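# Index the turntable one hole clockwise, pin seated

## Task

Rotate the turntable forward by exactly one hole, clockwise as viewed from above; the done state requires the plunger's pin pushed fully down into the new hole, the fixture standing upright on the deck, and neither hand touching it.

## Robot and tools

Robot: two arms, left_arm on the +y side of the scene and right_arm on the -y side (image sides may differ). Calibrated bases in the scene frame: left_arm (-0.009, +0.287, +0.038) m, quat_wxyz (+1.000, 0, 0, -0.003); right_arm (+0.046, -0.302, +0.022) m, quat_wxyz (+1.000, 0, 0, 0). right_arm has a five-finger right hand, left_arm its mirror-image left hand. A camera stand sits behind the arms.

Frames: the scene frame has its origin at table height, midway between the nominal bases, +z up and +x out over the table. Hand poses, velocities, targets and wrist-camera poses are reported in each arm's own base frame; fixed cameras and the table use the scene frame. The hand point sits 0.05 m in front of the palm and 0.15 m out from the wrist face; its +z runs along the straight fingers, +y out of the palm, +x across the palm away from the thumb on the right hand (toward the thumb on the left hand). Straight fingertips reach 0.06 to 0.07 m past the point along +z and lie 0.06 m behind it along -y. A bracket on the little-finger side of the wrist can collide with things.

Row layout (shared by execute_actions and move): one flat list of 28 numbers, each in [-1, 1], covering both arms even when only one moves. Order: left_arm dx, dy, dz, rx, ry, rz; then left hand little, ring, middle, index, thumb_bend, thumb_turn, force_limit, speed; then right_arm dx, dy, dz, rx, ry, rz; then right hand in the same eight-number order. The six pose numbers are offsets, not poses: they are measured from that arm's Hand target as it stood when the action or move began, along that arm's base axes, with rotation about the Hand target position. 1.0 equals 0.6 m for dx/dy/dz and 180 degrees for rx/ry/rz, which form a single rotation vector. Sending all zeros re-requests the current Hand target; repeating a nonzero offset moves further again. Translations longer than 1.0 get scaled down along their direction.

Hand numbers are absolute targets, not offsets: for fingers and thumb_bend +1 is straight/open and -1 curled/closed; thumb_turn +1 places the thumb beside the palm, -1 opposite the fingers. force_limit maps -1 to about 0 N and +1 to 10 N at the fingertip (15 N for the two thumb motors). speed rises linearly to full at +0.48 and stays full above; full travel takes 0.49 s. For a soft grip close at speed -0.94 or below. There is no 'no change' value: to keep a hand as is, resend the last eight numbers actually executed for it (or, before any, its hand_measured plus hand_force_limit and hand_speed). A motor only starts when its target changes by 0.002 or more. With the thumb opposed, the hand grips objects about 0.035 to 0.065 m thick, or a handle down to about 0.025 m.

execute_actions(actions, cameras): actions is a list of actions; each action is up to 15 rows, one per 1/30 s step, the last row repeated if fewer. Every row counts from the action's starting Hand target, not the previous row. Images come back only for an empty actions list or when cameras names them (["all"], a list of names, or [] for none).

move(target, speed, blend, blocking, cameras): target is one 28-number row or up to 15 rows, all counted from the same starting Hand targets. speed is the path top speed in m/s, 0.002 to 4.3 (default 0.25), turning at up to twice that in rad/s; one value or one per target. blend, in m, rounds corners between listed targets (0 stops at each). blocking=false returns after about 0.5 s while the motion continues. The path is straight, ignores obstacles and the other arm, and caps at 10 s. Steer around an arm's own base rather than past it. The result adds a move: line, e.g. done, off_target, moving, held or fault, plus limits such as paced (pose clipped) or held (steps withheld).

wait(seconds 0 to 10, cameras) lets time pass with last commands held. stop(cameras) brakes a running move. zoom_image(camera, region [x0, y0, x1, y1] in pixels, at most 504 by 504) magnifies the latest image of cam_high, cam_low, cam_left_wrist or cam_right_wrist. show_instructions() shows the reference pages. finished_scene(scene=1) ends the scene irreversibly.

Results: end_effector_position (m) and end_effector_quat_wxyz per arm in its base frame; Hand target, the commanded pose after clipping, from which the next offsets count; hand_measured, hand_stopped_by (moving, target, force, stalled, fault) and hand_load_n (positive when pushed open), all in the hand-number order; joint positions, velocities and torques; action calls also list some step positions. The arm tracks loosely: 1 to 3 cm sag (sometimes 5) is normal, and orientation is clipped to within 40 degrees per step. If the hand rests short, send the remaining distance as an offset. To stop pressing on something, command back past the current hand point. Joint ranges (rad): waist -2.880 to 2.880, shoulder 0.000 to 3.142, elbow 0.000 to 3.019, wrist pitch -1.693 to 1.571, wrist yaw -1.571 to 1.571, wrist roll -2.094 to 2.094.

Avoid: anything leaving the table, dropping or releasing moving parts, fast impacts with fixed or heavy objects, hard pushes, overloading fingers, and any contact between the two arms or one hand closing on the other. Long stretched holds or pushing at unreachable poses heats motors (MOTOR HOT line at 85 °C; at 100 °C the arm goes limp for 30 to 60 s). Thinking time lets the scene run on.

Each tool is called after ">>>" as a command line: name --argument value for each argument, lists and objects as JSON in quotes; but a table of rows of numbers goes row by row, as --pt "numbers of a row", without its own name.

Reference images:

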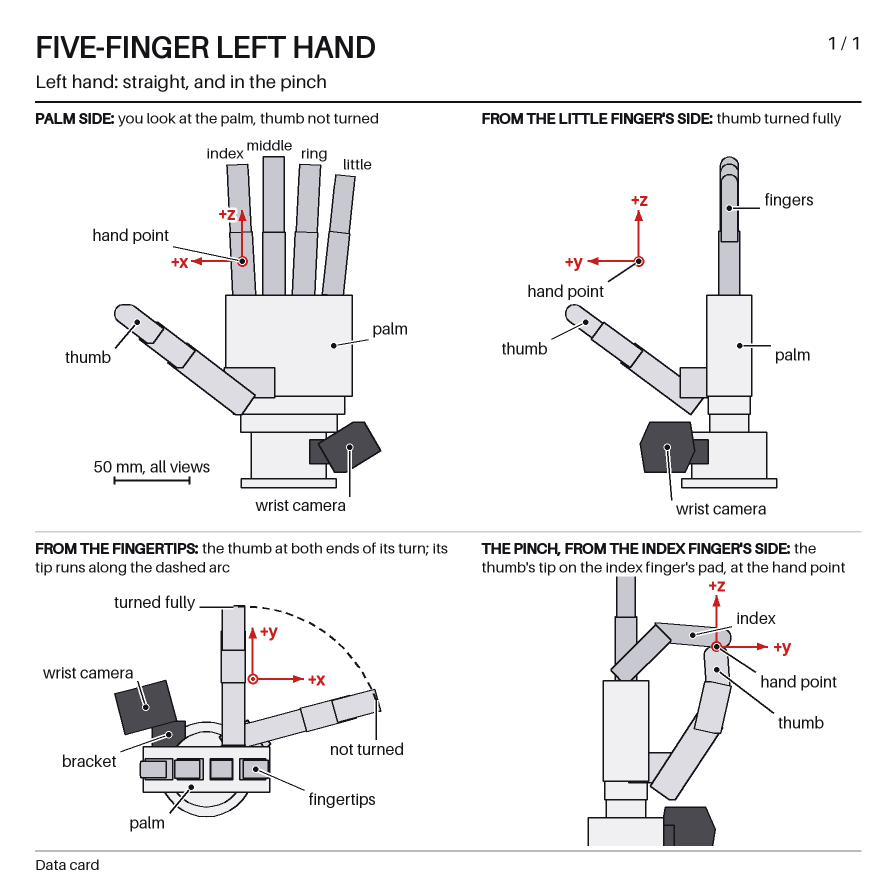

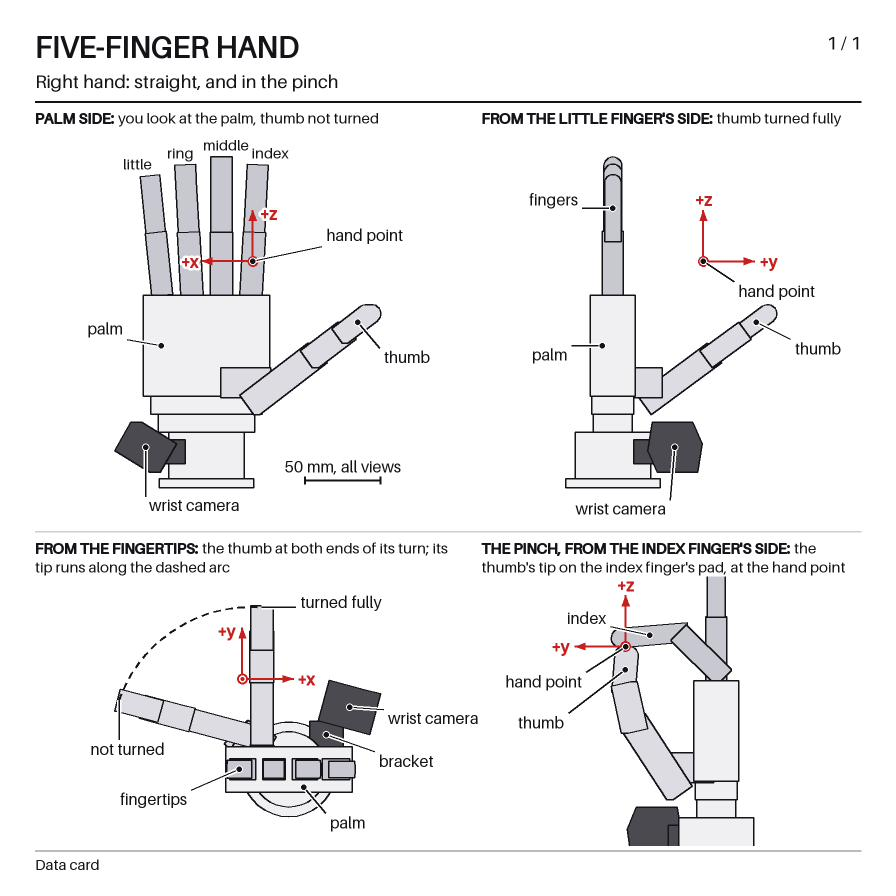

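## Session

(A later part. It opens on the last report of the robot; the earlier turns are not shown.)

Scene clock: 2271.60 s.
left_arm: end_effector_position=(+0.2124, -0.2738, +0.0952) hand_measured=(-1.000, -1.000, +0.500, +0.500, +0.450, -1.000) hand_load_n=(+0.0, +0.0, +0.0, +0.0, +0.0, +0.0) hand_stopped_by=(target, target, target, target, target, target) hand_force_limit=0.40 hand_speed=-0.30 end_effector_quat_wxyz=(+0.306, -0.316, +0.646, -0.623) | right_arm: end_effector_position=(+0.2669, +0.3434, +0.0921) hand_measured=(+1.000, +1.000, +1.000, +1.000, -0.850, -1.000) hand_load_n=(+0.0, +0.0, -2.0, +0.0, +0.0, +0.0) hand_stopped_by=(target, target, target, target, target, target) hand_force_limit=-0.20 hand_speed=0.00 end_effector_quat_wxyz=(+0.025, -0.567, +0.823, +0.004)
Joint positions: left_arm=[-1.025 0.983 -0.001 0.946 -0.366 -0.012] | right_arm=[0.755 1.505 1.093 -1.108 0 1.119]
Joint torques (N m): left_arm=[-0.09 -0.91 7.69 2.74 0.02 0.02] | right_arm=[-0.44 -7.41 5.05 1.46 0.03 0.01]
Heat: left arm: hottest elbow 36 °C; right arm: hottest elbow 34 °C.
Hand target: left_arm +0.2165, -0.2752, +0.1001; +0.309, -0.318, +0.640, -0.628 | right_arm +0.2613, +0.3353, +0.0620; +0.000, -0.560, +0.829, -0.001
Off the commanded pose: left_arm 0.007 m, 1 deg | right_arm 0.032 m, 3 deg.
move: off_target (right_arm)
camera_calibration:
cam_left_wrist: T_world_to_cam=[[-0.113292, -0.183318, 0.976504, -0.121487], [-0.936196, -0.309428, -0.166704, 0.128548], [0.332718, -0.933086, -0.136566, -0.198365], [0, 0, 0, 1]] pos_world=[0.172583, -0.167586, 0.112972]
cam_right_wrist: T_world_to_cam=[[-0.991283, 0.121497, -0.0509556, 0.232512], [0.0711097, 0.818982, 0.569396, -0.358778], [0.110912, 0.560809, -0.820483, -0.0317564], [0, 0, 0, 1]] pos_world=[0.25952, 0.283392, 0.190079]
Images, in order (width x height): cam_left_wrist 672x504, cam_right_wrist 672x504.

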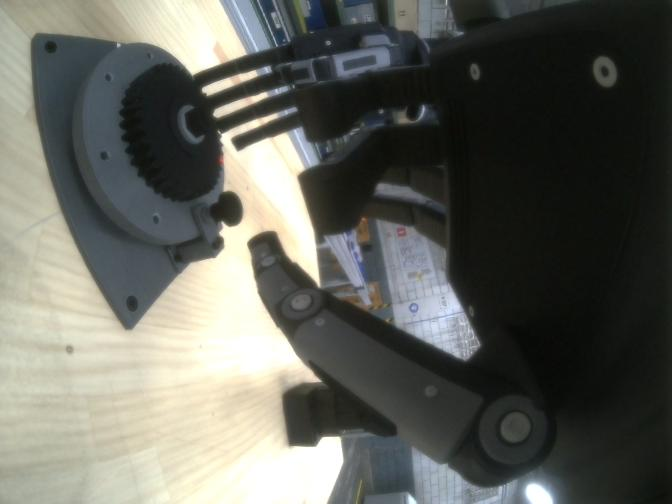

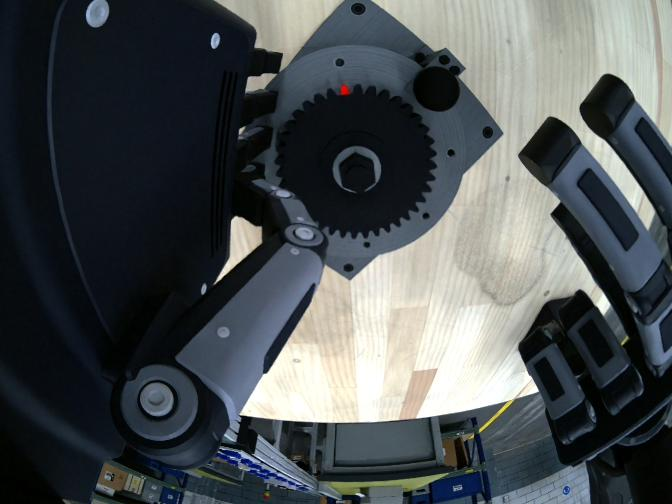

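>>> move --target '[0,0,0,0,0,0,-1,-1,0.5,0.5,0.45,-1,0.4,-0.3,-0.018,-0.047,-0.012,0,0,0,1,1,1,1,-0.85,-1,-0.2,0]' --speed 0.03 --cameras '["cam_right_wrist"]'

>>> zoom_image --camera "cam_right_wrist" --region '[250, 0, 500, 250]'

Scene clock: 2298.23 s.
left_arm: end_effector_position=(+0.2124, -0.2738, +0.0952) hand_measured=(-1.000, -1.000, +0.500, +0.500, +0.450, -1.000) hand_load_n=(+0.0, +0.0, +0.0, +0.0, +0.0, +0.0) hand_stopped_by=(target, target, target, target, target, target) hand_force_limit=0.40 hand_speed=-0.30 end_effector_quat_wxyz=(+0.306, -0.316, +0.646, -0.623) | right_arm: end_effector_position=(+0.2624, +0.3367, +0.0914) hand_measured=(+1.000, +1.000, +1.000, +1.000, -0.850, -1.000) hand_load_n=(+0.0, +0.0, -1.5, +0.0, +0.0, +0.0) hand_stopped_by=(target, target, target, target, target, target) hand_force_limit=-0.20 hand_speed=0.00 end_effector_quat_wxyz=(+0.050, -0.565, +0.824, +0.014)
Joint positions: left_arm=[-1.025 0.983 -0.001 0.946 -0.366 -0.012] | right_arm=[0.745 1.453 1.028 -1.043 -0.014 1.114]
Joint torques (N m): left_arm=[-0.03 -1.55 7.9 2.55 -0.06 0.05] | right_arm=[-2.43 -7 3.82 0.24 0.43 -0.19]
Heat: left arm: hottest elbow 36 °C; right arm: hottest elbow 33 °C.
Hand target: left_arm +0.2165, -0.2752, +0.1001; +0.309, -0.318, +0.640, -0.628 | right_arm +0.2504, +0.3071, +0.0547; +0.000, -0.560, +0.829, -0.001
Off the commanded pose: left_arm 0.007 m, 1 deg | right_arm 0.049 m, 6 deg.
move: off_target (right_arm)
camera_calibration:
cam_right_wrist: T_world_to_cam=[[-0.988883, 0.128682, -0.0745071, 0.227959], [0.0572983, 0.792144, 0.607639, -0.34347], [0.137213, 0.596615, -0.790711, -0.0497085], [0, 0, 0, 1]] pos_world=[0.251926, 0.272401, 0.186386]
Images, in order (width x height): cam_right_wrist 672x504.

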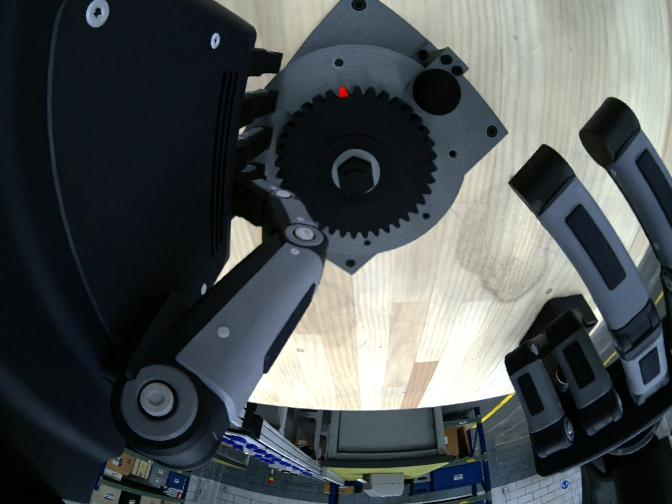

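Scaled by 2.016 from the camera's 672x504 image, which has a finer 960x720 frame.

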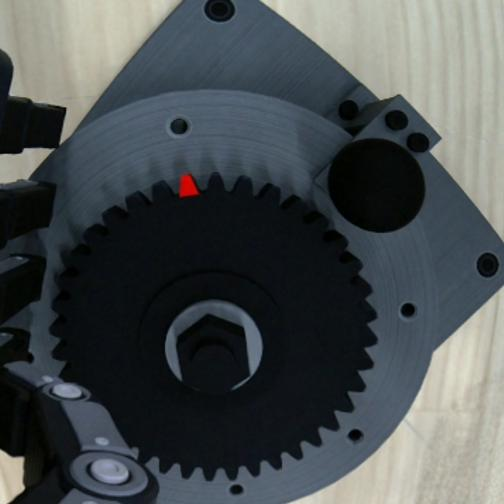

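>>> move --pt "0 0 0 0 0 0 -1 -1 0.5 0.5 0.45 -1 0.4 -0.3 0.0182 0.047 0.0838 0 0 0 1 1 1 1 -0.85 -1 -0.2 0" --pt "0 0 0 0 0 0 -1 -1 0.5 0.5 0.45 -1 0.4 -0.3 0.0838 0.0393 0.0838 0 0 0.0778 1 1 1 1 -0.85 -1 -0.2 0" --pt "0 0 0 0 0 0 -1 -1 0.5 0.5 0.45 -1 0.4 -0.3 0.0838 0.0393 0.0055 0 0 0.0778 1 1 1 1 -0.85 -1 -0.2 0" --pt "0 0 0 0 0 0 -1 -1 0.5 0.5 0.45 -1 0.4 -0.3 -0.0315 0.0557 0.0055 0 0 0.0778 1 1 1 1 -0.85 -1 -0.2 0" --pt "0 0 0 0 0 0 -1 -1 0.5 0.5 0.45 -1 0.4 -0.3 -0.0373 0.0348 0.0055 0 0 -0.011 1 1 1 1 -0.85 -1 -0.2 0" --speed '[0.12,0.12,0.12,0.08,0.05]' --blend '[0.008,0.008,0.003,0.003,0]' --cameras '["cam_right_wrist","cam_left_wrist"]'

>>> zoom_image --camera "cam_right_wrist" --region '[280, 0, 530, 250]'

Scene clock: 2329.30 s.
left_arm: end_effector_position=(+0.2124, -0.2738, +0.0952) hand_measured=(-1.000, -1.000, +0.500, +0.500, +0.450, -1.000) hand_load_n=(+0.0, +0.0, +0.0, +0.0, +0.0, +0.5) hand_stopped_by=(target, target, target, target, target, target) hand_force_limit=0.40 hand_speed=-0.30 end_effector_quat_wxyz=(+0.306, -0.316, +0.646, -0.623) | right_arm: end_effector_position=(+0.2751, +0.3297, +0.0694) hand_measured=(+1.000, +1.000, +1.000, +1.000, -0.850, -1.000) hand_load_n=(+0.0, +0.0, +1.0, +0.5, +0.0, +0.0) hand_stopped_by=(target, target, target, target, target, target) hand_force_limit=-0.20 hand_speed=0.00 end_effector_quat_wxyz=(+0.044, -0.520, +0.853, -0.020)
Joint positions: left_arm=[-1.025 0.983 -0.001 0.946 -0.366 -0.012] | right_arm=[0.746 1.483 1.01 -1.019 0.057 1.22]
Joint torques (N m): left_arm=[0.97 -0.38 7.82 2.63 -0.01 0.05] | right_arm=[3.96 -10.29 4.53 -0.77 -2.05 -0.2]
Heat: left arm: hottest elbow 36 °C; right arm: hottest elbow 33 °C.
Hand target: left_arm +0.2165, -0.2752, +0.1001; +0.309, -0.318, +0.640, -0.628 | right_arm +0.2281, +0.3279, +0.0580; +0.000, -0.545, +0.838, -0.001
Off the commanded pose: left_arm 0.007 m, 1 deg | right_arm 0.048 m, 6 deg.
move: off_target (right_arm)
camera_calibration:
cam_left_wrist: T_world_to_cam=[[-0.113292, -0.183318, 0.976504, -0.121487], [-0.936196, -0.309428, -0.166704, 0.128548], [0.332718, -0.933086, -0.136566, -0.198365], [0, 0, 0, 1]] pos_world=[0.172583, -0.167586, 0.112972]
cam_right_wrist: T_world_to_cam=[[-0.96659, 0.231728, -0.109575, 0.202114], [0.132042, 0.816528, 0.562003, -0.350609], [0.219703, 0.528757, -0.819845, -0.0630089], [0, 0, 0, 1]] pos_world=[0.255499, 0.272763, 0.167532]
Images, in order (width x height): cam_left_wrist 672x504, cam_right_wrist 672x504.

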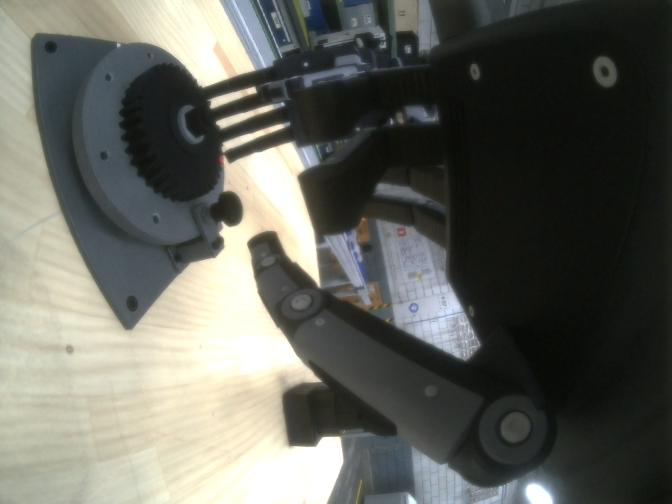

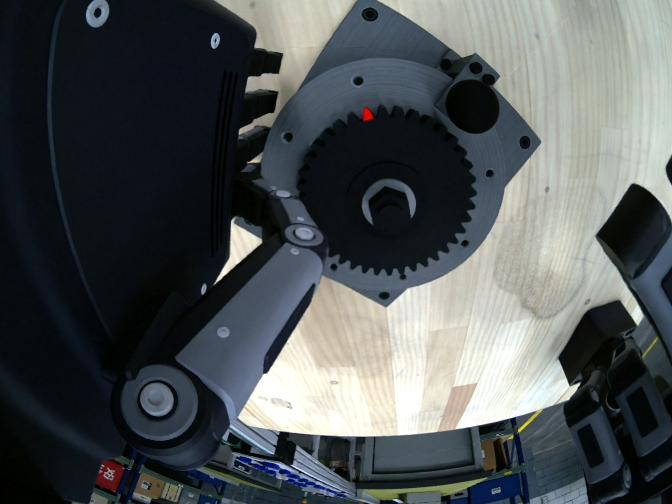

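Scaled by 2.016 from the camera's 672x504 image, which has a finer 960x720 frame.

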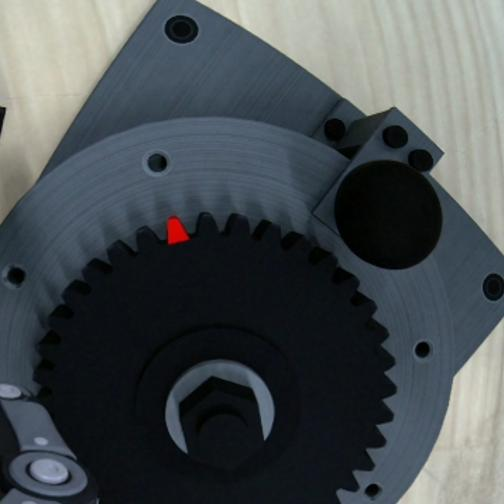

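>>> zoom_image --camera "cam_left_wrist" --region '[130, 160, 260, 280]'

Scaled by 3.877 from the camera's 672x504 image, which has a finer 960x720 frame.

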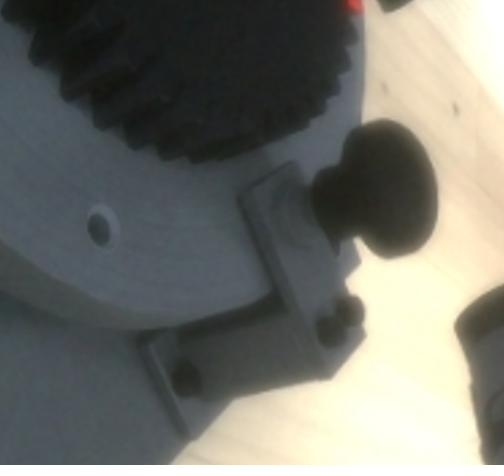

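>>> wait --seconds 0.1 --cameras '["cam_low","cam_high"]'

>>> zoom_image --camera "cam_low" --region '[370, 260, 410, 300]'

>>> zoom_image --camera "cam_high" --region '[350, 150, 460, 270]'

Scene clock: 2342.10 s.
left_arm: end_effector_position=(+0.2124, -0.2738, +0.0952) hand_measured=(-1.000, -1.000, +0.500, +0.500, +0.450, -1.000) hand_load_n=(+0.0, +0.0, +0.0, +0.0, +0.0, +0.0) hand_stopped_by=(target, target, target, target, target, target) hand_force_limit=0.40 hand_speed=-0.30 end_effector_quat_wxyz=(+0.306, -0.316, +0.646, -0.623) | right_arm: end_effector_position=(+0.2751, +0.3297, +0.0694) hand_measured=(+1.000, +1.000, +1.000, +1.000, -0.850, -1.000) hand_load_n=(+0.0, +0.0, +1.0, +0.5, +0.0, +0.0) hand_stopped_by=(target, target, target, target, target, target) hand_force_limit=-0.20 hand_speed=0.00 end_effector_quat_wxyz=(+0.044, -0.519, +0.853, -0.020)
Joint positions: left_arm=[-1.025 0.983 -0.001 0.946 -0.366 -0.012] | right_arm=[0.746 1.483 1.01 -1.019 0.057 1.221]
Joint torques (N m): left_arm=[-0.15 -0.73 7.82 2.59 0 0.04] | right_arm=[3.96 -10.05 4.55 -0.73 -2.04 -0.2]
Heat: left arm: hottest elbow 36 °C; right arm: hottest wrist yaw 34 °C.
Hand target: left_arm +0.2165, -0.2752, +0.1001; +0.309, -0.318, +0.640, -0.628 | right_arm +0.2281, +0.3279, +0.0580; +0.000, -0.545, +0.838, -0.001
Off the commanded pose: left_arm 0.007 m, 1 deg | right_arm 0.048 m, 7 deg.
wait: 0.10 s; at rest from the start
Images, in order (width x height): cam_high 672x504, cam_low 672x504.

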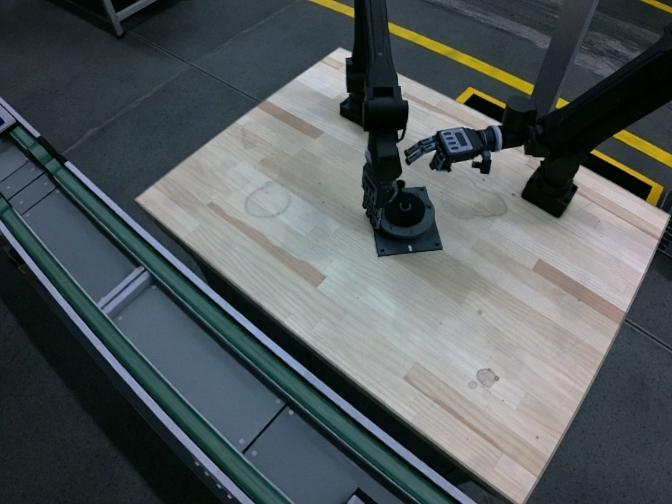

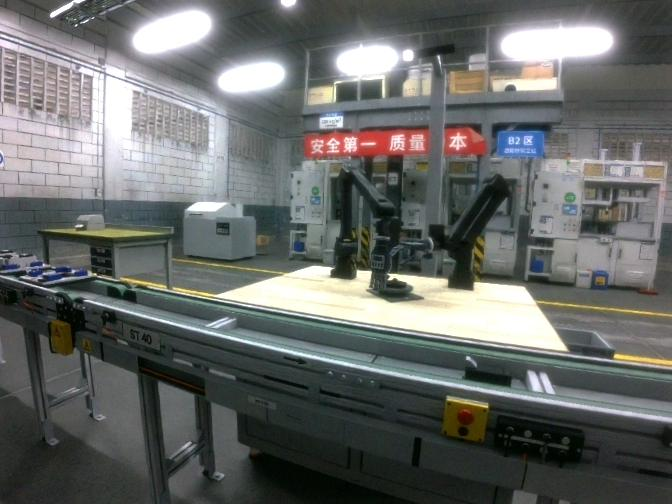

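Scaled by 12.600.

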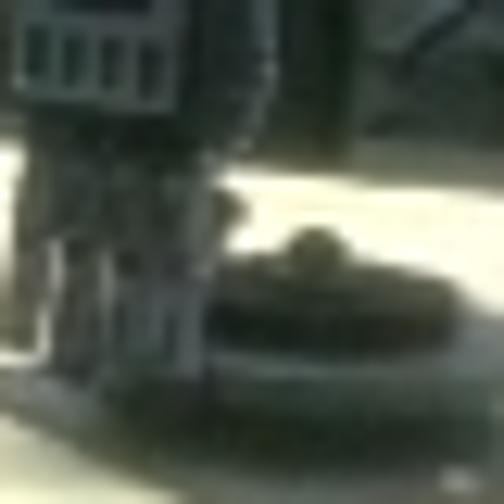

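Scaled by 4.200.

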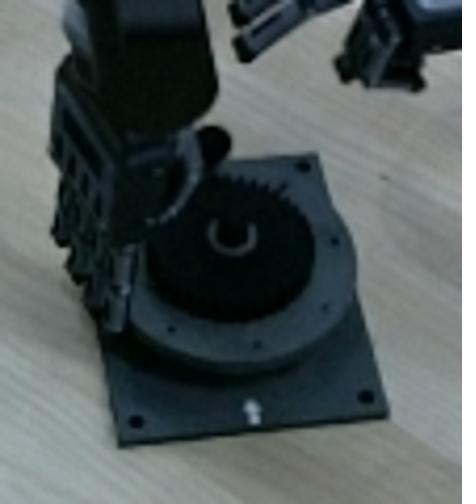

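>>> move --pt "0 0 0 0 0 0 -1 -1 0.5 0.5 0.45 -1 0.4 -0.3 0.1165 -0.0132 0.0067 0 0 0 1 1 1 1 -0.85 -1 -0.2 0" --pt "0 0 0 0 0 0 -1 -1 0.5 0.5 0.45 -1 0.4 -0.3 0.1198 0.0035 0.0867 0 0 0.1056 1 1 1 1 -0.85 -1 -0.2 0" --pt "0.0723 -0.0633 -0.0085 0 0 0 -1 -1 0.5 0.5 0.45 -1 0.4 -0.3 0.0627 0.0138 0.0867 0 0 0.1056 1 1 1 1 -0.85 -1 -0.2 0" --pt "0.0723 -0.0633 -0.0835 0 0 0 -1 -1 0.5 0.5 0.45 -1 0.4 -0.3 0.0627 0.0138 0.058 0 0 0.1056 1 1 1 1 -0.85 -1 -0.2 0" --speed '[0.12,0.12,0.12,0.08]' --blend '[0.008,0.008,0.005,0]' --cameras '["cam_right_wrist","cam_left_wrist","cam_low"]'

Scene clock: 2376.23 s.
left_arm: end_effector_position=(+0.2533, -0.3096, +0.0463) hand_measured=(-1.000, -1.000, +0.500, +0.500, +0.450, -1.000) hand_load_n=(+0.0, +0.0, +0.0, -0.5, +0.5, +0.0) hand_stopped_by=(target, target, target, target, target, target) hand_force_limit=0.40 hand_speed=-0.30 end_effector_quat_wxyz=(+0.305, -0.318, +0.648, -0.622) | right_arm: end_effector_position=(+0.2682, +0.3335, +0.0952) hand_measured=(+1.000, +1.000, +1.000, +1.000, -0.850, -1.000) hand_load_n=(+0.0, +0.0, -0.5, +0.0, +0.0, +0.0) hand_stopped_by=(target, target, target, target, target, target) hand_force_limit=-0.20 hand_speed=0.00 end_effector_quat_wxyz=(+0.004, +0.678, -0.735, +0.002)
Joint positions: left_arm=[-0.945 1.678 0.115 1.52 -0.286 -0.012] | right_arm=[0.743 1.573 1.182 -1.188 0.004 0.824]
Joint torques (N m): left_arm=[0.21 -6.65 3.37 2.77 -0.05 0.1] | right_arm=[0.32 -11.63 7.06 1.05 -0.14 -0.01]
Heat: left arm: hottest elbow 36 °C; right arm: hottest wrist yaw 35 °C.
Hand target: left_arm +0.2600, -0.3131, +0.0499; +0.309, -0.318, +0.640, -0.627 | right_arm +0.2657, +0.3362, +0.0928; +0.000, +0.676, -0.737, +0.001
Off the commanded pose: left_arm 0.008 m, 1 deg | right_arm 0.004 m, 1 deg.
move: done
camera_calibration:
cam_left_wrist: T_world_to_cam=[[-0.107861, -0.185597, 0.976688, -0.0778011], [-0.936973, -0.309432, -0.162276, 0.147536], [0.332337, -0.932634, -0.140523, -0.251649], [0, 0, 0, 1]] pos_world=[0.213478, -0.203484, 0.0645663]
cam_right_wrist: T_world_to_cam=[[-0.98667, -0.162169, -0.0135603, 0.324931], [-0.144518, 0.834859, 0.531155, -0.296316], [-0.0748162, 0.526034, -0.847166, 0.0401187], [0, 0, 0, 1]] pos_world=[0.280778, 0.278972, 0.195783]
Images, in order (width x height): cam_low 672x504, cam_left_wrist 672x504, cam_right_wrist 672x504.

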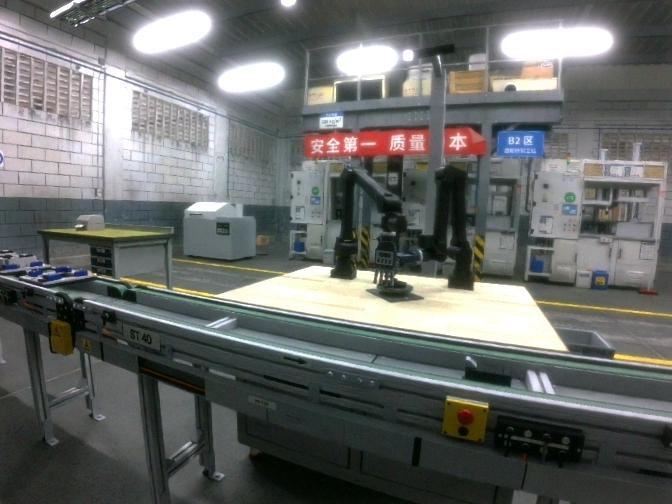

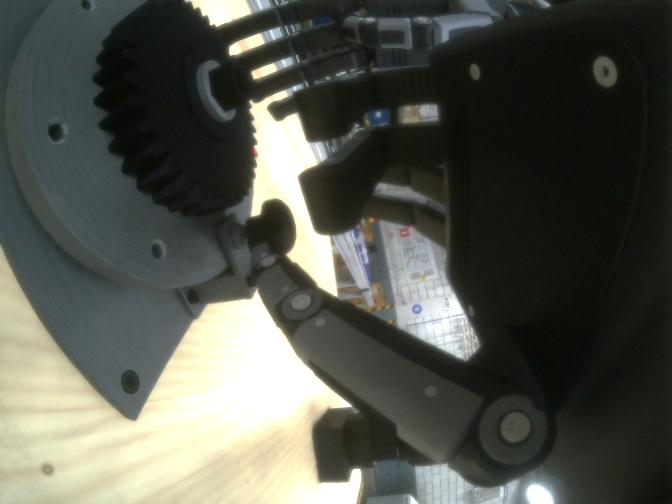

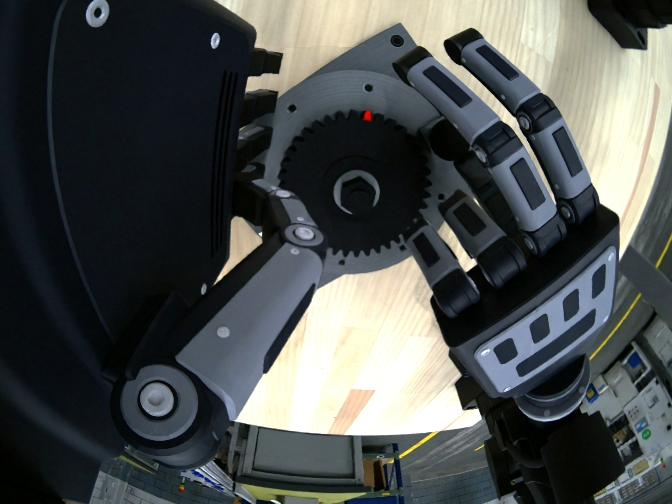

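>>> move --target '[0.0067,0,-0.043,0,0,0,-1,-1,0.5,0.5,0.45,-1,0.4,-0.3,0,0,0,0,0,0,1,1,1,1,-0.85,-1,-0.2,0]' --speed 0.06 --cameras '["cam_right_wrist","cam_left_wrist"]'

>>> zoom_image --camera "cam_left_wrist" --region '[180, 150, 380, 350]'

Scene clock: 2384.33 s.
left_arm: end_effector_position=(+0.2578, -0.3107, +0.0252) hand_measured=(-1.000, -1.000, +0.500, +0.500, +0.450, -1.000) hand_load_n=(+0.0, +0.0, +0.0, +0.0, +0.0, -0.5) hand_stopped_by=(target, target, target, target, target, target) hand_force_limit=0.40 hand_speed=-0.30 end_effector_quat_wxyz=(+0.302, -0.321, +0.660, -0.609) | right_arm: end_effector_position=(+0.2683, +0.3336, +0.0952) hand_measured=(+1.000, +1.000, +1.000, +1.000, -0.850, -1.000) hand_load_n=(+0.0, +0.0, -0.5, +0.0, +0.0, +0.0) hand_stopped_by=(target, target, target, target, target, target) hand_force_limit=-0.20 hand_speed=0.00 end_effector_quat_wxyz=(+0.004, +0.678, -0.735, +0.002)
Joint positions: left_arm=[-0.931 1.775 0.136 1.56 -0.272 -0.013] | right_arm=[0.743 1.573 1.182 -1.188 0.004 0.825]
Joint torques (N m): left_arm=[0.44 -7 2.65 2.67 0.04 0.03] | right_arm=[0.62 -11.34 7.02 1.03 -0.13 -0.01]
Heat: left arm: hottest elbow 35 °C; right arm: hottest wrist yaw 34 °C.
Hand target: left_arm +0.2639, -0.3131, +0.0241; +0.309, -0.318, +0.640, -0.627 | right_arm +0.2658, +0.3362, +0.0928; +0.000, +0.676, -0.737, +0.001
Off the commanded pose: left_arm 0.007 m, 3 deg | right_arm 0.004 m, 1 deg.
joint sent to its limit (left arm) — joint 4 (wrist pitch), upper limit. The joint targets are off in orientation, not in position.
move: off_target (left_arm)
camera_calibration:
cam_left_wrist: T_world_to_cam=[[-0.0858491, -0.213657, 0.973129, -0.0711305], [-0.940333, -0.305403, -0.150009, 0.149866], [0.329248, -0.927944, -0.17469, -0.254033], [0, 0, 0, 1]] pos_world=[0.218457, -0.205156, 0.0473234]
cam_right_wrist: T_world_to_cam=[[-0.986722, -0.161815, -0.0139557, 0.325039], [-0.144414, 0.834795, 0.531283, -0.296422], [-0.0743192, 0.526244, -0.84708, 0.0398582], [0, 0, 0, 1]] pos_world=[0.280878, 0.279073, 0.195783]
Images, in order (width x height): cam_left_wrist 672x504, cam_right_wrist 672x504.

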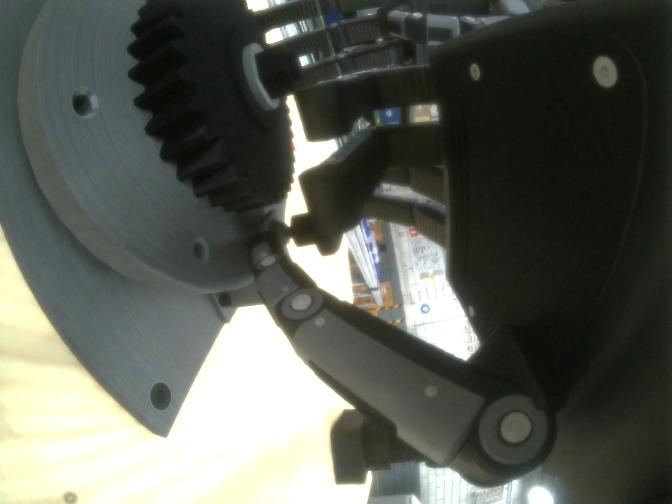

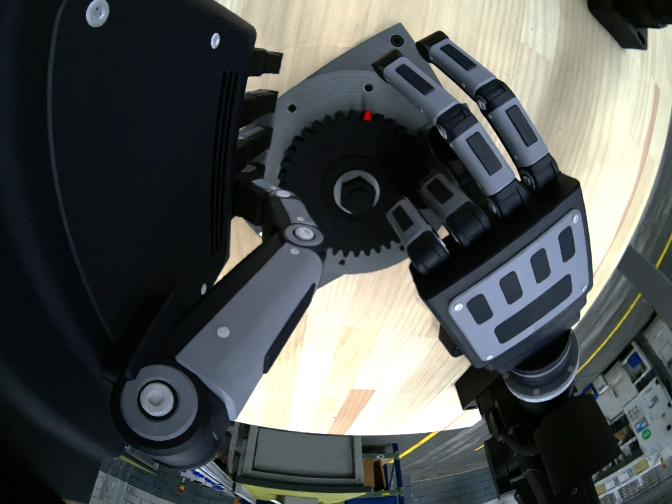

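Scaled by 2.520 from the camera's 672x504 image, which has a finer 960x720 frame.

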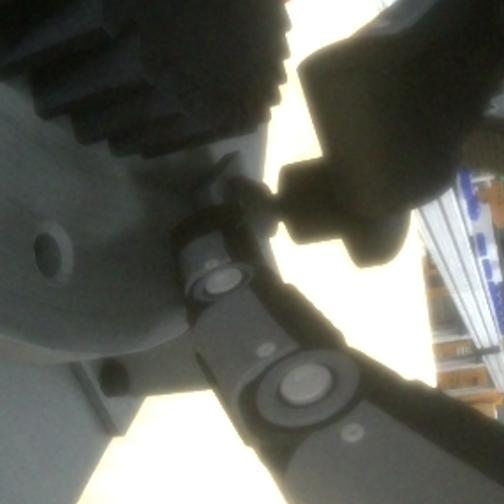

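>>> move --target '[0,0,0,0,0,0,-1,-1,0.0,0.0,0.0,-1,0.4,-0.5,0,0,0,0,0,0,1,1,1,1,-0.85,-1,-0.2,0]' --cameras '["cam_right_wrist"]'

Scene clock: 2387.90 s.
left_arm: end_effector_position=(+0.2565, -0.3093, +0.0187) hand_measured=(-1.000, -1.000, +0.002, +0.000, +0.176, -1.000) hand_load_n=(+0.0, +0.0, +6.5, -0.5, +7.5, +1.0) hand_stopped_by=(target, target, force, target, force, target) hand_force_limit=0.40 hand_speed=-0.50 end_effector_quat_wxyz=(+0.300, -0.321, +0.666, -0.603) | right_arm: end_effector_position=(+0.2684, +0.3336, +0.0952) hand_measured=(+1.000, +1.000, +1.000, +1.000, -0.850, -1.000) hand_load_n=(+0.0, +0.0, -0.5, +0.0, +0.0, +0.0) hand_stopped_by=(target, target, target, target, target, target) hand_force_limit=-0.20 hand_speed=0.00 end_effector_quat_wxyz=(+0.004, +0.678, -0.735, +0.002)
Joint positions: left_arm=[-0.93 1.792 0.136 1.56 -0.27 -0.013] | right_arm=[0.743 1.573 1.182 -1.188 0.004 0.825]
Joint torques (N m): left_arm=[0.73 -8.53 2.52 2.52 -0.12 -0.03] | right_arm=[0.44 -11.58 7.06 1.02 -0.12 0.02]
Heat: left arm: hottest elbow 35 °C; right arm: hottest elbow 33 °C.
Hand target: left_arm +0.2640, -0.3132, +0.0242; +0.309, -0.318, +0.640, -0.627 | right_arm +0.2658, +0.3362, +0.0928; +0.000, +0.676, -0.737, +0.001
Off the commanded pose: left_arm 0.010 m, 4 deg | right_arm 0.004 m, 1 deg.
joint sent to its limit (left arm) — joint 4 (wrist pitch), upper limit. The joint targets are off in orientation, not in position.
move: off_target (left_arm)
camera_calibration:
cam_right_wrist: T_world_to_cam=[[-0.986724, -0.161781, -0.01421, 0.32508], [-0.144506, 0.834678, 0.531442, -0.296395], [-0.0741166, 0.52644, -0.846976, 0.0397261], [0, 0, 0, 1]] pos_world=[0.280878, 0.279073, 0.195783]
Images, in order (width x height): cam_right_wrist 672x504.

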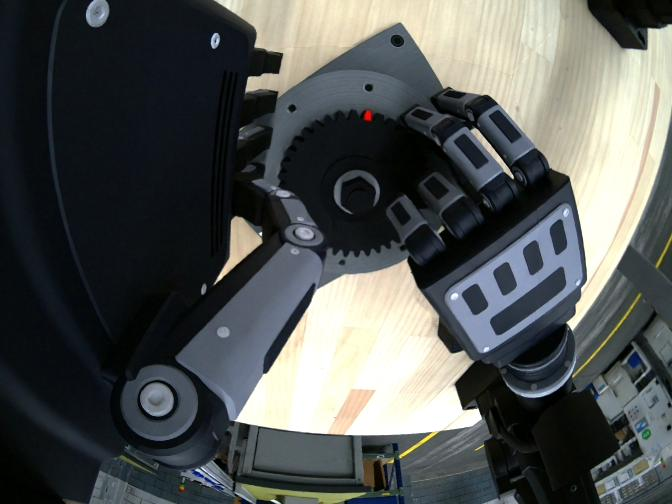

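>>> move --target '[0,0,0.035,0,0,0,-1,-1,0.0,0.0,0.0,-1,0.4,-0.5,0,0,0,0,0,0,1,1,1,1,-0.85,-1,-0.2,0]' --speed 0.05 --cameras '["cam_low"]'

>>> zoom_image --camera "cam_low" --region '[370, 260, 410, 300]'

Scene clock: 2394.37 s.
left_arm: end_effector_position=(+0.2560, -0.3083, +0.0257) hand_measured=(-1.000, -1.000, +0.002, +0.000, +0.176, -1.000) hand_load_n=(+0.0, +0.0, +12.5, +1.0, +11.5, +1.0) hand_stopped_by=(target, target, force, target, force, target) hand_force_limit=0.40 hand_speed=-0.50 end_effector_quat_wxyz=(+0.302, -0.319, +0.662, -0.607) | right_arm: end_effector_position=(+0.2684, +0.3336, +0.0952) hand_measured=(+1.000, +1.000, +1.000, +1.000, -0.850, -1.000) hand_load_n=(+0.0, +0.0, -0.5, +0.0, +0.0, +0.0) hand_stopped_by=(target, target, target, target, target, target) hand_force_limit=-0.20 hand_speed=0.00 end_effector_quat_wxyz=(+0.004, +0.678, -0.735, +0.002)
Joint positions: left_arm=[-0.93 1.765 0.128 1.554 -0.27 -0.009] | right_arm=[0.743 1.573 1.182 -1.188 0.004 0.825]
Joint torques (N m): left_arm=[0.73 -10.93 2.03 2.88 -0.03 0] | right_arm=[0.5 -11.46 7.04 1.02 -0.12 0.02]
Heat: left arm: hottest elbow 34 °C; right arm: hottest elbow 33 °C.
Hand target: left_arm +0.2640, -0.3131, +0.0451; +0.309, -0.318, +0.640, -0.627 | right_arm +0.2658, +0.3362, +0.0928; +0.000, +0.676, -0.737, +0.001
Off the commanded pose: left_arm 0.022 m, 3 deg | right_arm 0.004 m, 1 deg.
joint sent to its limit (left arm) — joint 4 (wrist pitch), upper limit. The joint targets still meet the commanded pose.
move: off_target (left_arm)
Images, in order (width x height): cam_low 672x504.

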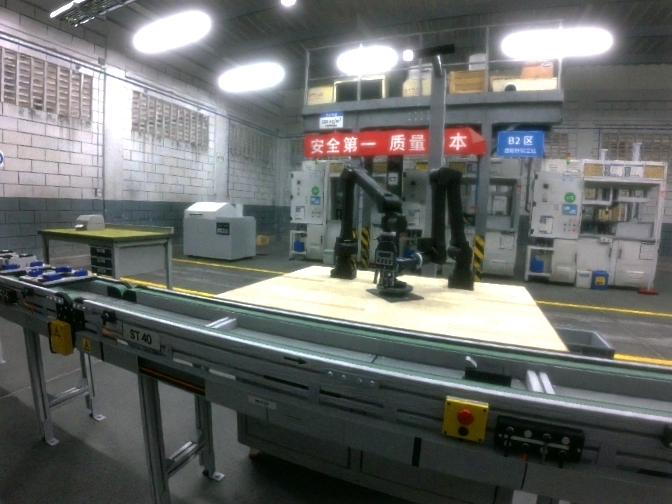

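Scaled by 12.600.

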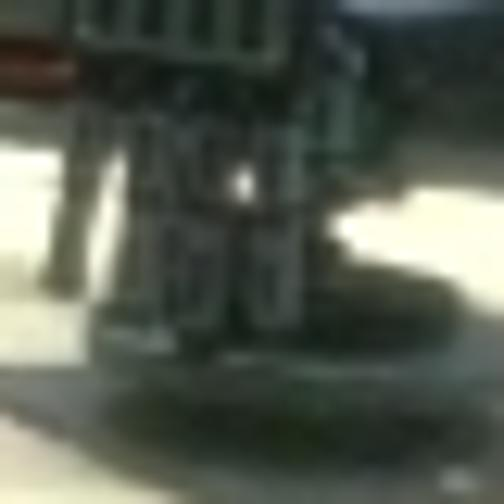

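>>> move --pt "0 0 0.0167 0 0 0 -1 -1 0.0 0.0 0.0 -1 0.4 -0.5 -0.0532 0.0047 0 0 0 0 1 1 1 1 -0.85 -1 -0.2 0" --pt "0 0 0.0167 0 0 0 -1 -1 0.0 0.0 0.0 -1 0.4 -0.5 -0.0487 0.011 0 0 0 -0.061 1 1 1 1 -0.85 -1 -0.2 0" --speed 0.06 --blend 0.003 --cameras '["cam_right_wrist","cam_left_wrist"]'

>>> zoom_image --camera "cam_right_wrist" --region '[250, 0, 500, 250]'

Scene clock: 2404.73 s.
left_arm: end_effector_position=(+0.2553, -0.3075, +0.0275) hand_measured=(-1.000, -1.000, +0.002, +0.000, +0.178, -1.000) hand_load_n=(+0.0, +0.0, +11.5, +1.5, +14.5, +2.5) hand_stopped_by=(target, target, force, target, force, target) hand_force_limit=0.40 hand_speed=-0.50 end_effector_quat_wxyz=(+0.301, -0.319, +0.669, -0.600) | right_arm: end_effector_position=(+0.2558, +0.3427, +0.0940) hand_measured=(+1.000, +1.000, +1.000, +1.000, -0.850, -1.000) hand_load_n=(+0.0, +0.0, +0.5, +0.0, +0.0, +0.0) hand_stopped_by=(target, target, target, target, target, target) hand_force_limit=-0.20 hand_speed=0.00 end_effector_quat_wxyz=(+0.010, -0.594, +0.804, -0.007)
Joint positions: left_arm=[-0.93 1.704 0.127 1.474 -0.269 -0.008] | right_arm=[0.78 1.512 1.111 -1.151 0.017 1.077]
Joint torques (N m): left_arm=[-0.09 -12.28 2.33 3.21 -0.11 0.04] | right_arm=[1.96 -11.28 6.3 0.17 -0.61 -0.07]
Heat: left arm: hottest elbow 34 °C; right arm: hottest elbow 34 °C.
Hand target: left_arm +0.2639, -0.3131, +0.0552; +0.309, -0.318, +0.640, -0.627 | right_arm +0.2366, +0.3427, +0.0928; +0.000, -0.603, +0.798, -0.001
Off the commanded pose: left_arm 0.030 m, 5 deg | right_arm 0.019 m, 2 deg.
move: off_target (left_arm, right_arm)
camera_calibration:
cam_left_wrist: T_world_to_cam=[[-0.0759325, -0.234821, 0.969068, -0.081845], [-0.9429, -0.299186, -0.14638, 0.151312], [0.324305, -0.92485, -0.198695, -0.246946], [0, 0, 0, 1]] pos_world=[0.216543, -0.202336, 0.0523955]
cam_right_wrist: T_world_to_cam=[[-0.997562, 0.0541256, -0.0440417, 0.245739], [0.0218634, 0.841807, 0.539336, -0.350827], [0.0662665, 0.537059, -0.840938, -0.00710051], [0, 0, 0, 1]] pos_world=[0.253281, 0.285841, 0.194066]
Images, in order (width x height): cam_left_wrist 672x504, cam_right_wrist 672x504.

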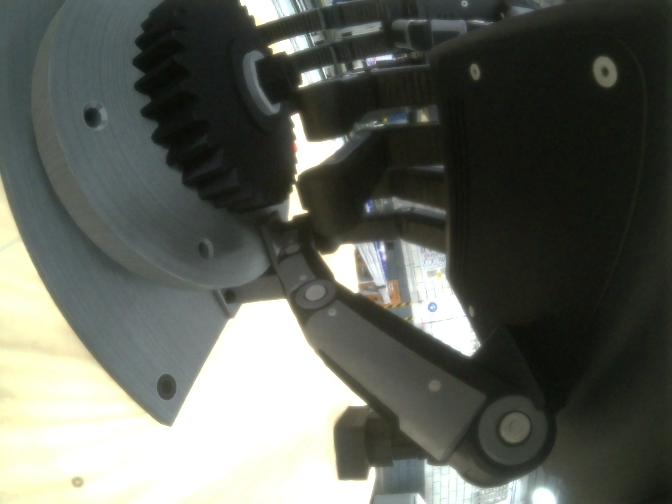

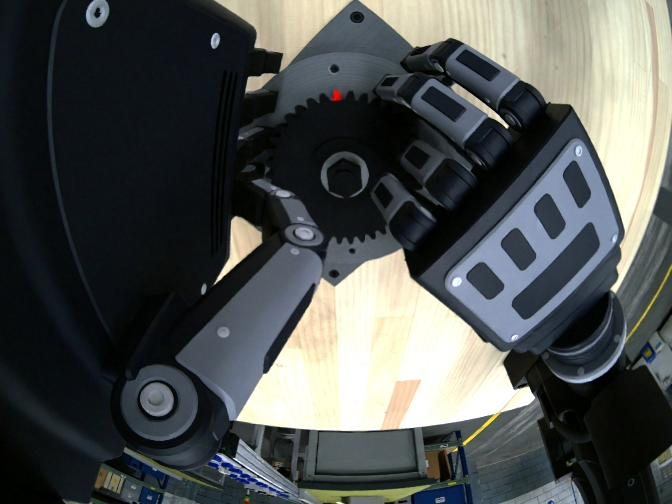

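Scaled by 2.016 from the camera's 672x504 image, which has a finer 960x720 frame.

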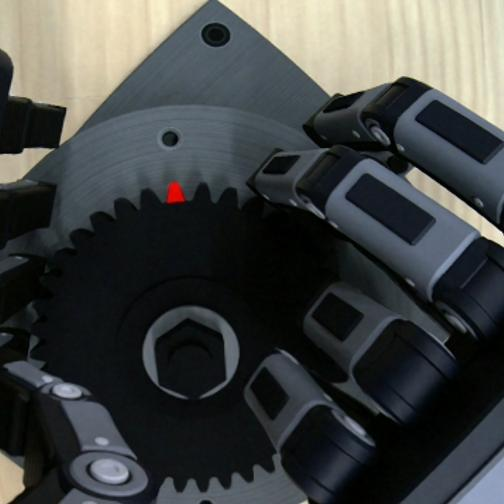

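>>> move --target '[0,0,0.03,0,0,0,-1,-1,0.0,0.0,0.0,-1,0.4,-0.5,0,0,0,0,0,0,1,1,1,1,-0.85,-1,-0.2,0]' --speed 0.06 --cameras '["cam_left_wrist"]'

Scene clock: 2421.67 s.
left_arm: end_effector_position=(+0.2516, -0.3029, +0.0308) hand_measured=(-1.000, -1.000, +0.002, +0.000, +0.178, -1.000) hand_load_n=(+0.0, +0.0, +12.0, +6.5, +20.5, +2.5) hand_stopped_by=(target, target, force, target, force, target) hand_force_limit=0.40 hand_speed=-0.50 end_effector_quat_wxyz=(+0.299, -0.319, +0.684, -0.584) | right_arm: end_effector_position=(+0.2517, +0.3427, +0.0935) hand_measured=(+1.000, +1.000, +1.000, +1.000, -0.850, -1.000) hand_load_n=(+0.0, +0.0, +0.0, +0.0, +0.0, +0.0) hand_stopped_by=(target, target, target, target, target, target) hand_force_limit=-0.20 hand_speed=0.00 end_effector_quat_wxyz=(+0.009, -0.596, +0.803, -0.006)
Joint positions: left_arm=[-0.93 1.577 0.119 1.314 -0.266 -0.001] | right_arm=[0.785 1.508 1.104 -1.151 0.014 1.078]
Joint torques (N m): left_arm=[-0.15 -13.39 3.84 3.95 -0.23 0] | right_arm=[1.79 -11.05 6.71 0.17 -0.53 -0.04]
Heat: left arm: hottest elbow 33 °C; right arm: hottest elbow 33 °C.
Hand target: left_arm +0.2638, -0.3131, +0.0730; +0.309, -0.318, +0.640, -0.627 | right_arm +0.2365, +0.3428, +0.0928; +0.000, -0.603, +0.798, -0.001
Off the commanded pose: left_arm 0.045 m, 7 deg | right_arm 0.015 m, 1 deg.
move: off_target (left_arm, right_arm)
camera_calibration:
cam_left_wrist: T_world_to_cam=[[-0.0566568, -0.271746, 0.9607, -0.100049], [-0.947016, -0.290075, -0.137901, 0.153201], [0.316149, -0.917611, -0.240913, -0.23534], [0, 0, 0, 1]] pos_world=[0.213818, -0.198699, 0.0605469]
Images, in order (width x height): cam_left_wrist 672x504.

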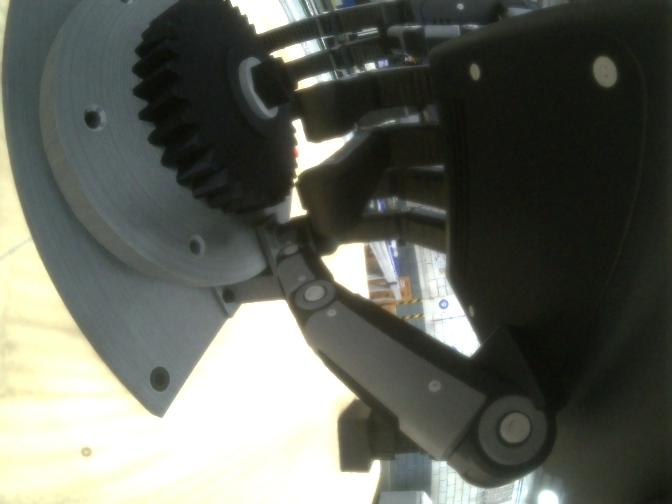

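>>> move --target '[0,0,0.013,0,0,0,-1,-1,0.0,0.0,0.0,-1,0.4,-0.5,-0.0025,0.002,0,0,0,-0.044,1,1,1,1,-0.85,-1,-0.2,0]' --speed 0.05 --cameras '["cam_right_wrist","cam_left_wrist"]'

>>> zoom_image --camera "cam_right_wrist" --region '[250, 0, 500, 250]'

Scene clock: 2429.80 s.
left_arm: end_effector_position=(+0.2488, -0.2997, +0.0316) hand_measured=(-1.000, -1.000, +0.002, +0.000, +0.180, -1.000) hand_load_n=(+0.5, +0.0, +11.5, +7.0, +22.5, +3.0) hand_stopped_by=(target, target, force, target, force, target) hand_force_limit=0.40 hand_speed=-0.50 end_effector_quat_wxyz=(+0.297, -0.319, +0.691, -0.577) | right_arm: end_effector_position=(+0.2500, +0.3437, +0.0935) hand_measured=(+1.000, +1.000, +1.000, +1.000, -0.850, -1.000) hand_load_n=(+0.0, +0.0, +0.0, +0.0, +0.0, +0.0) hand_stopped_by=(target, target, target, target, target, target) hand_force_limit=-0.20 hand_speed=0.00 end_effector_quat_wxyz=(+0.008, -0.541, +0.841, -0.005)
Joint positions: left_arm=[-0.93 1.521 0.113 1.243 -0.263 -0.001] | right_arm=[0.791 1.487 1.08 -1.151 0.014 1.219]
Joint torques (N m): left_arm=[-0.67 -12.57 5.03 3.97 -0.31 -0.05] | right_arm=[1.85 -10.81 6.61 0.27 -0.53 -0.03]
Heat: left arm: hottest elbow 33 °C; right arm: hottest elbow 33 °C.
Hand target: left_arm +0.2640, -0.3131, +0.0811; +0.309, -0.318, +0.640, -0.628 | right_arm +0.2350, +0.3440, +0.0928; +0.000, -0.546, +0.838, -0.001
Off the commanded pose: left_arm 0.053 m, 8 deg | right_arm 0.015 m, 1 deg.
move: off_target (left_arm, right_arm)
camera_calibration:
cam_left_wrist: T_world_to_cam=[[-0.0453937, -0.286912, 0.956881, -0.107382], [-0.949343, -0.285762, -0.130719, 0.153212], [0.310945, -0.914342, -0.259406, -0.228422], [0, 0, 0, 1]] pos_world=[0.211603, -0.195883, 0.0635251]
cam_right_wrist: T_world_to_cam=[[-0.982312, 0.183382, -0.0378788, 0.191102], [0.134261, 0.830765, 0.540189, -0.375759], [0.130529, 0.525548, -0.840691, -0.0198038], [0, 0, 0, 1]] pos_world=[0.240757, 0.287531, 0.193571]
Images, in order (width x height): cam_left_wrist 672x504, cam_right_wrist 672x504.

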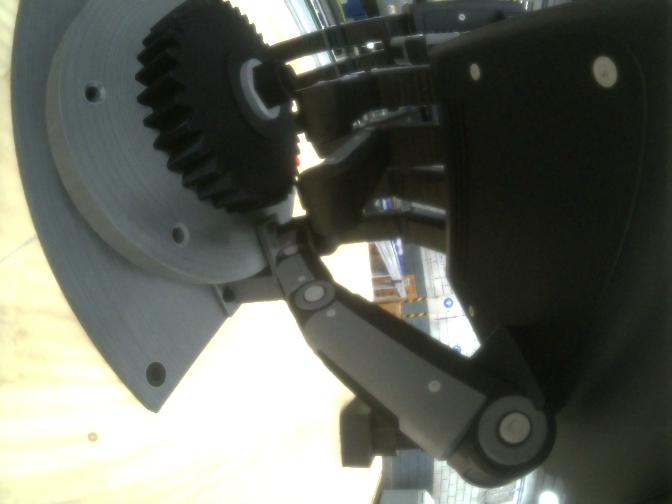

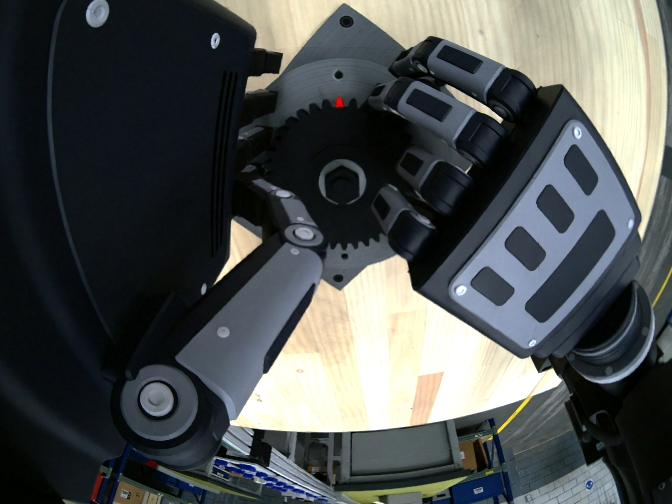

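Scaled by 2.016 from the camera's 672x504 image, which has a finer 960x720 frame.

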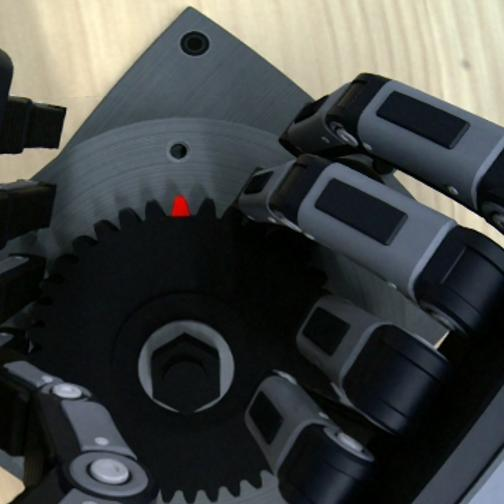

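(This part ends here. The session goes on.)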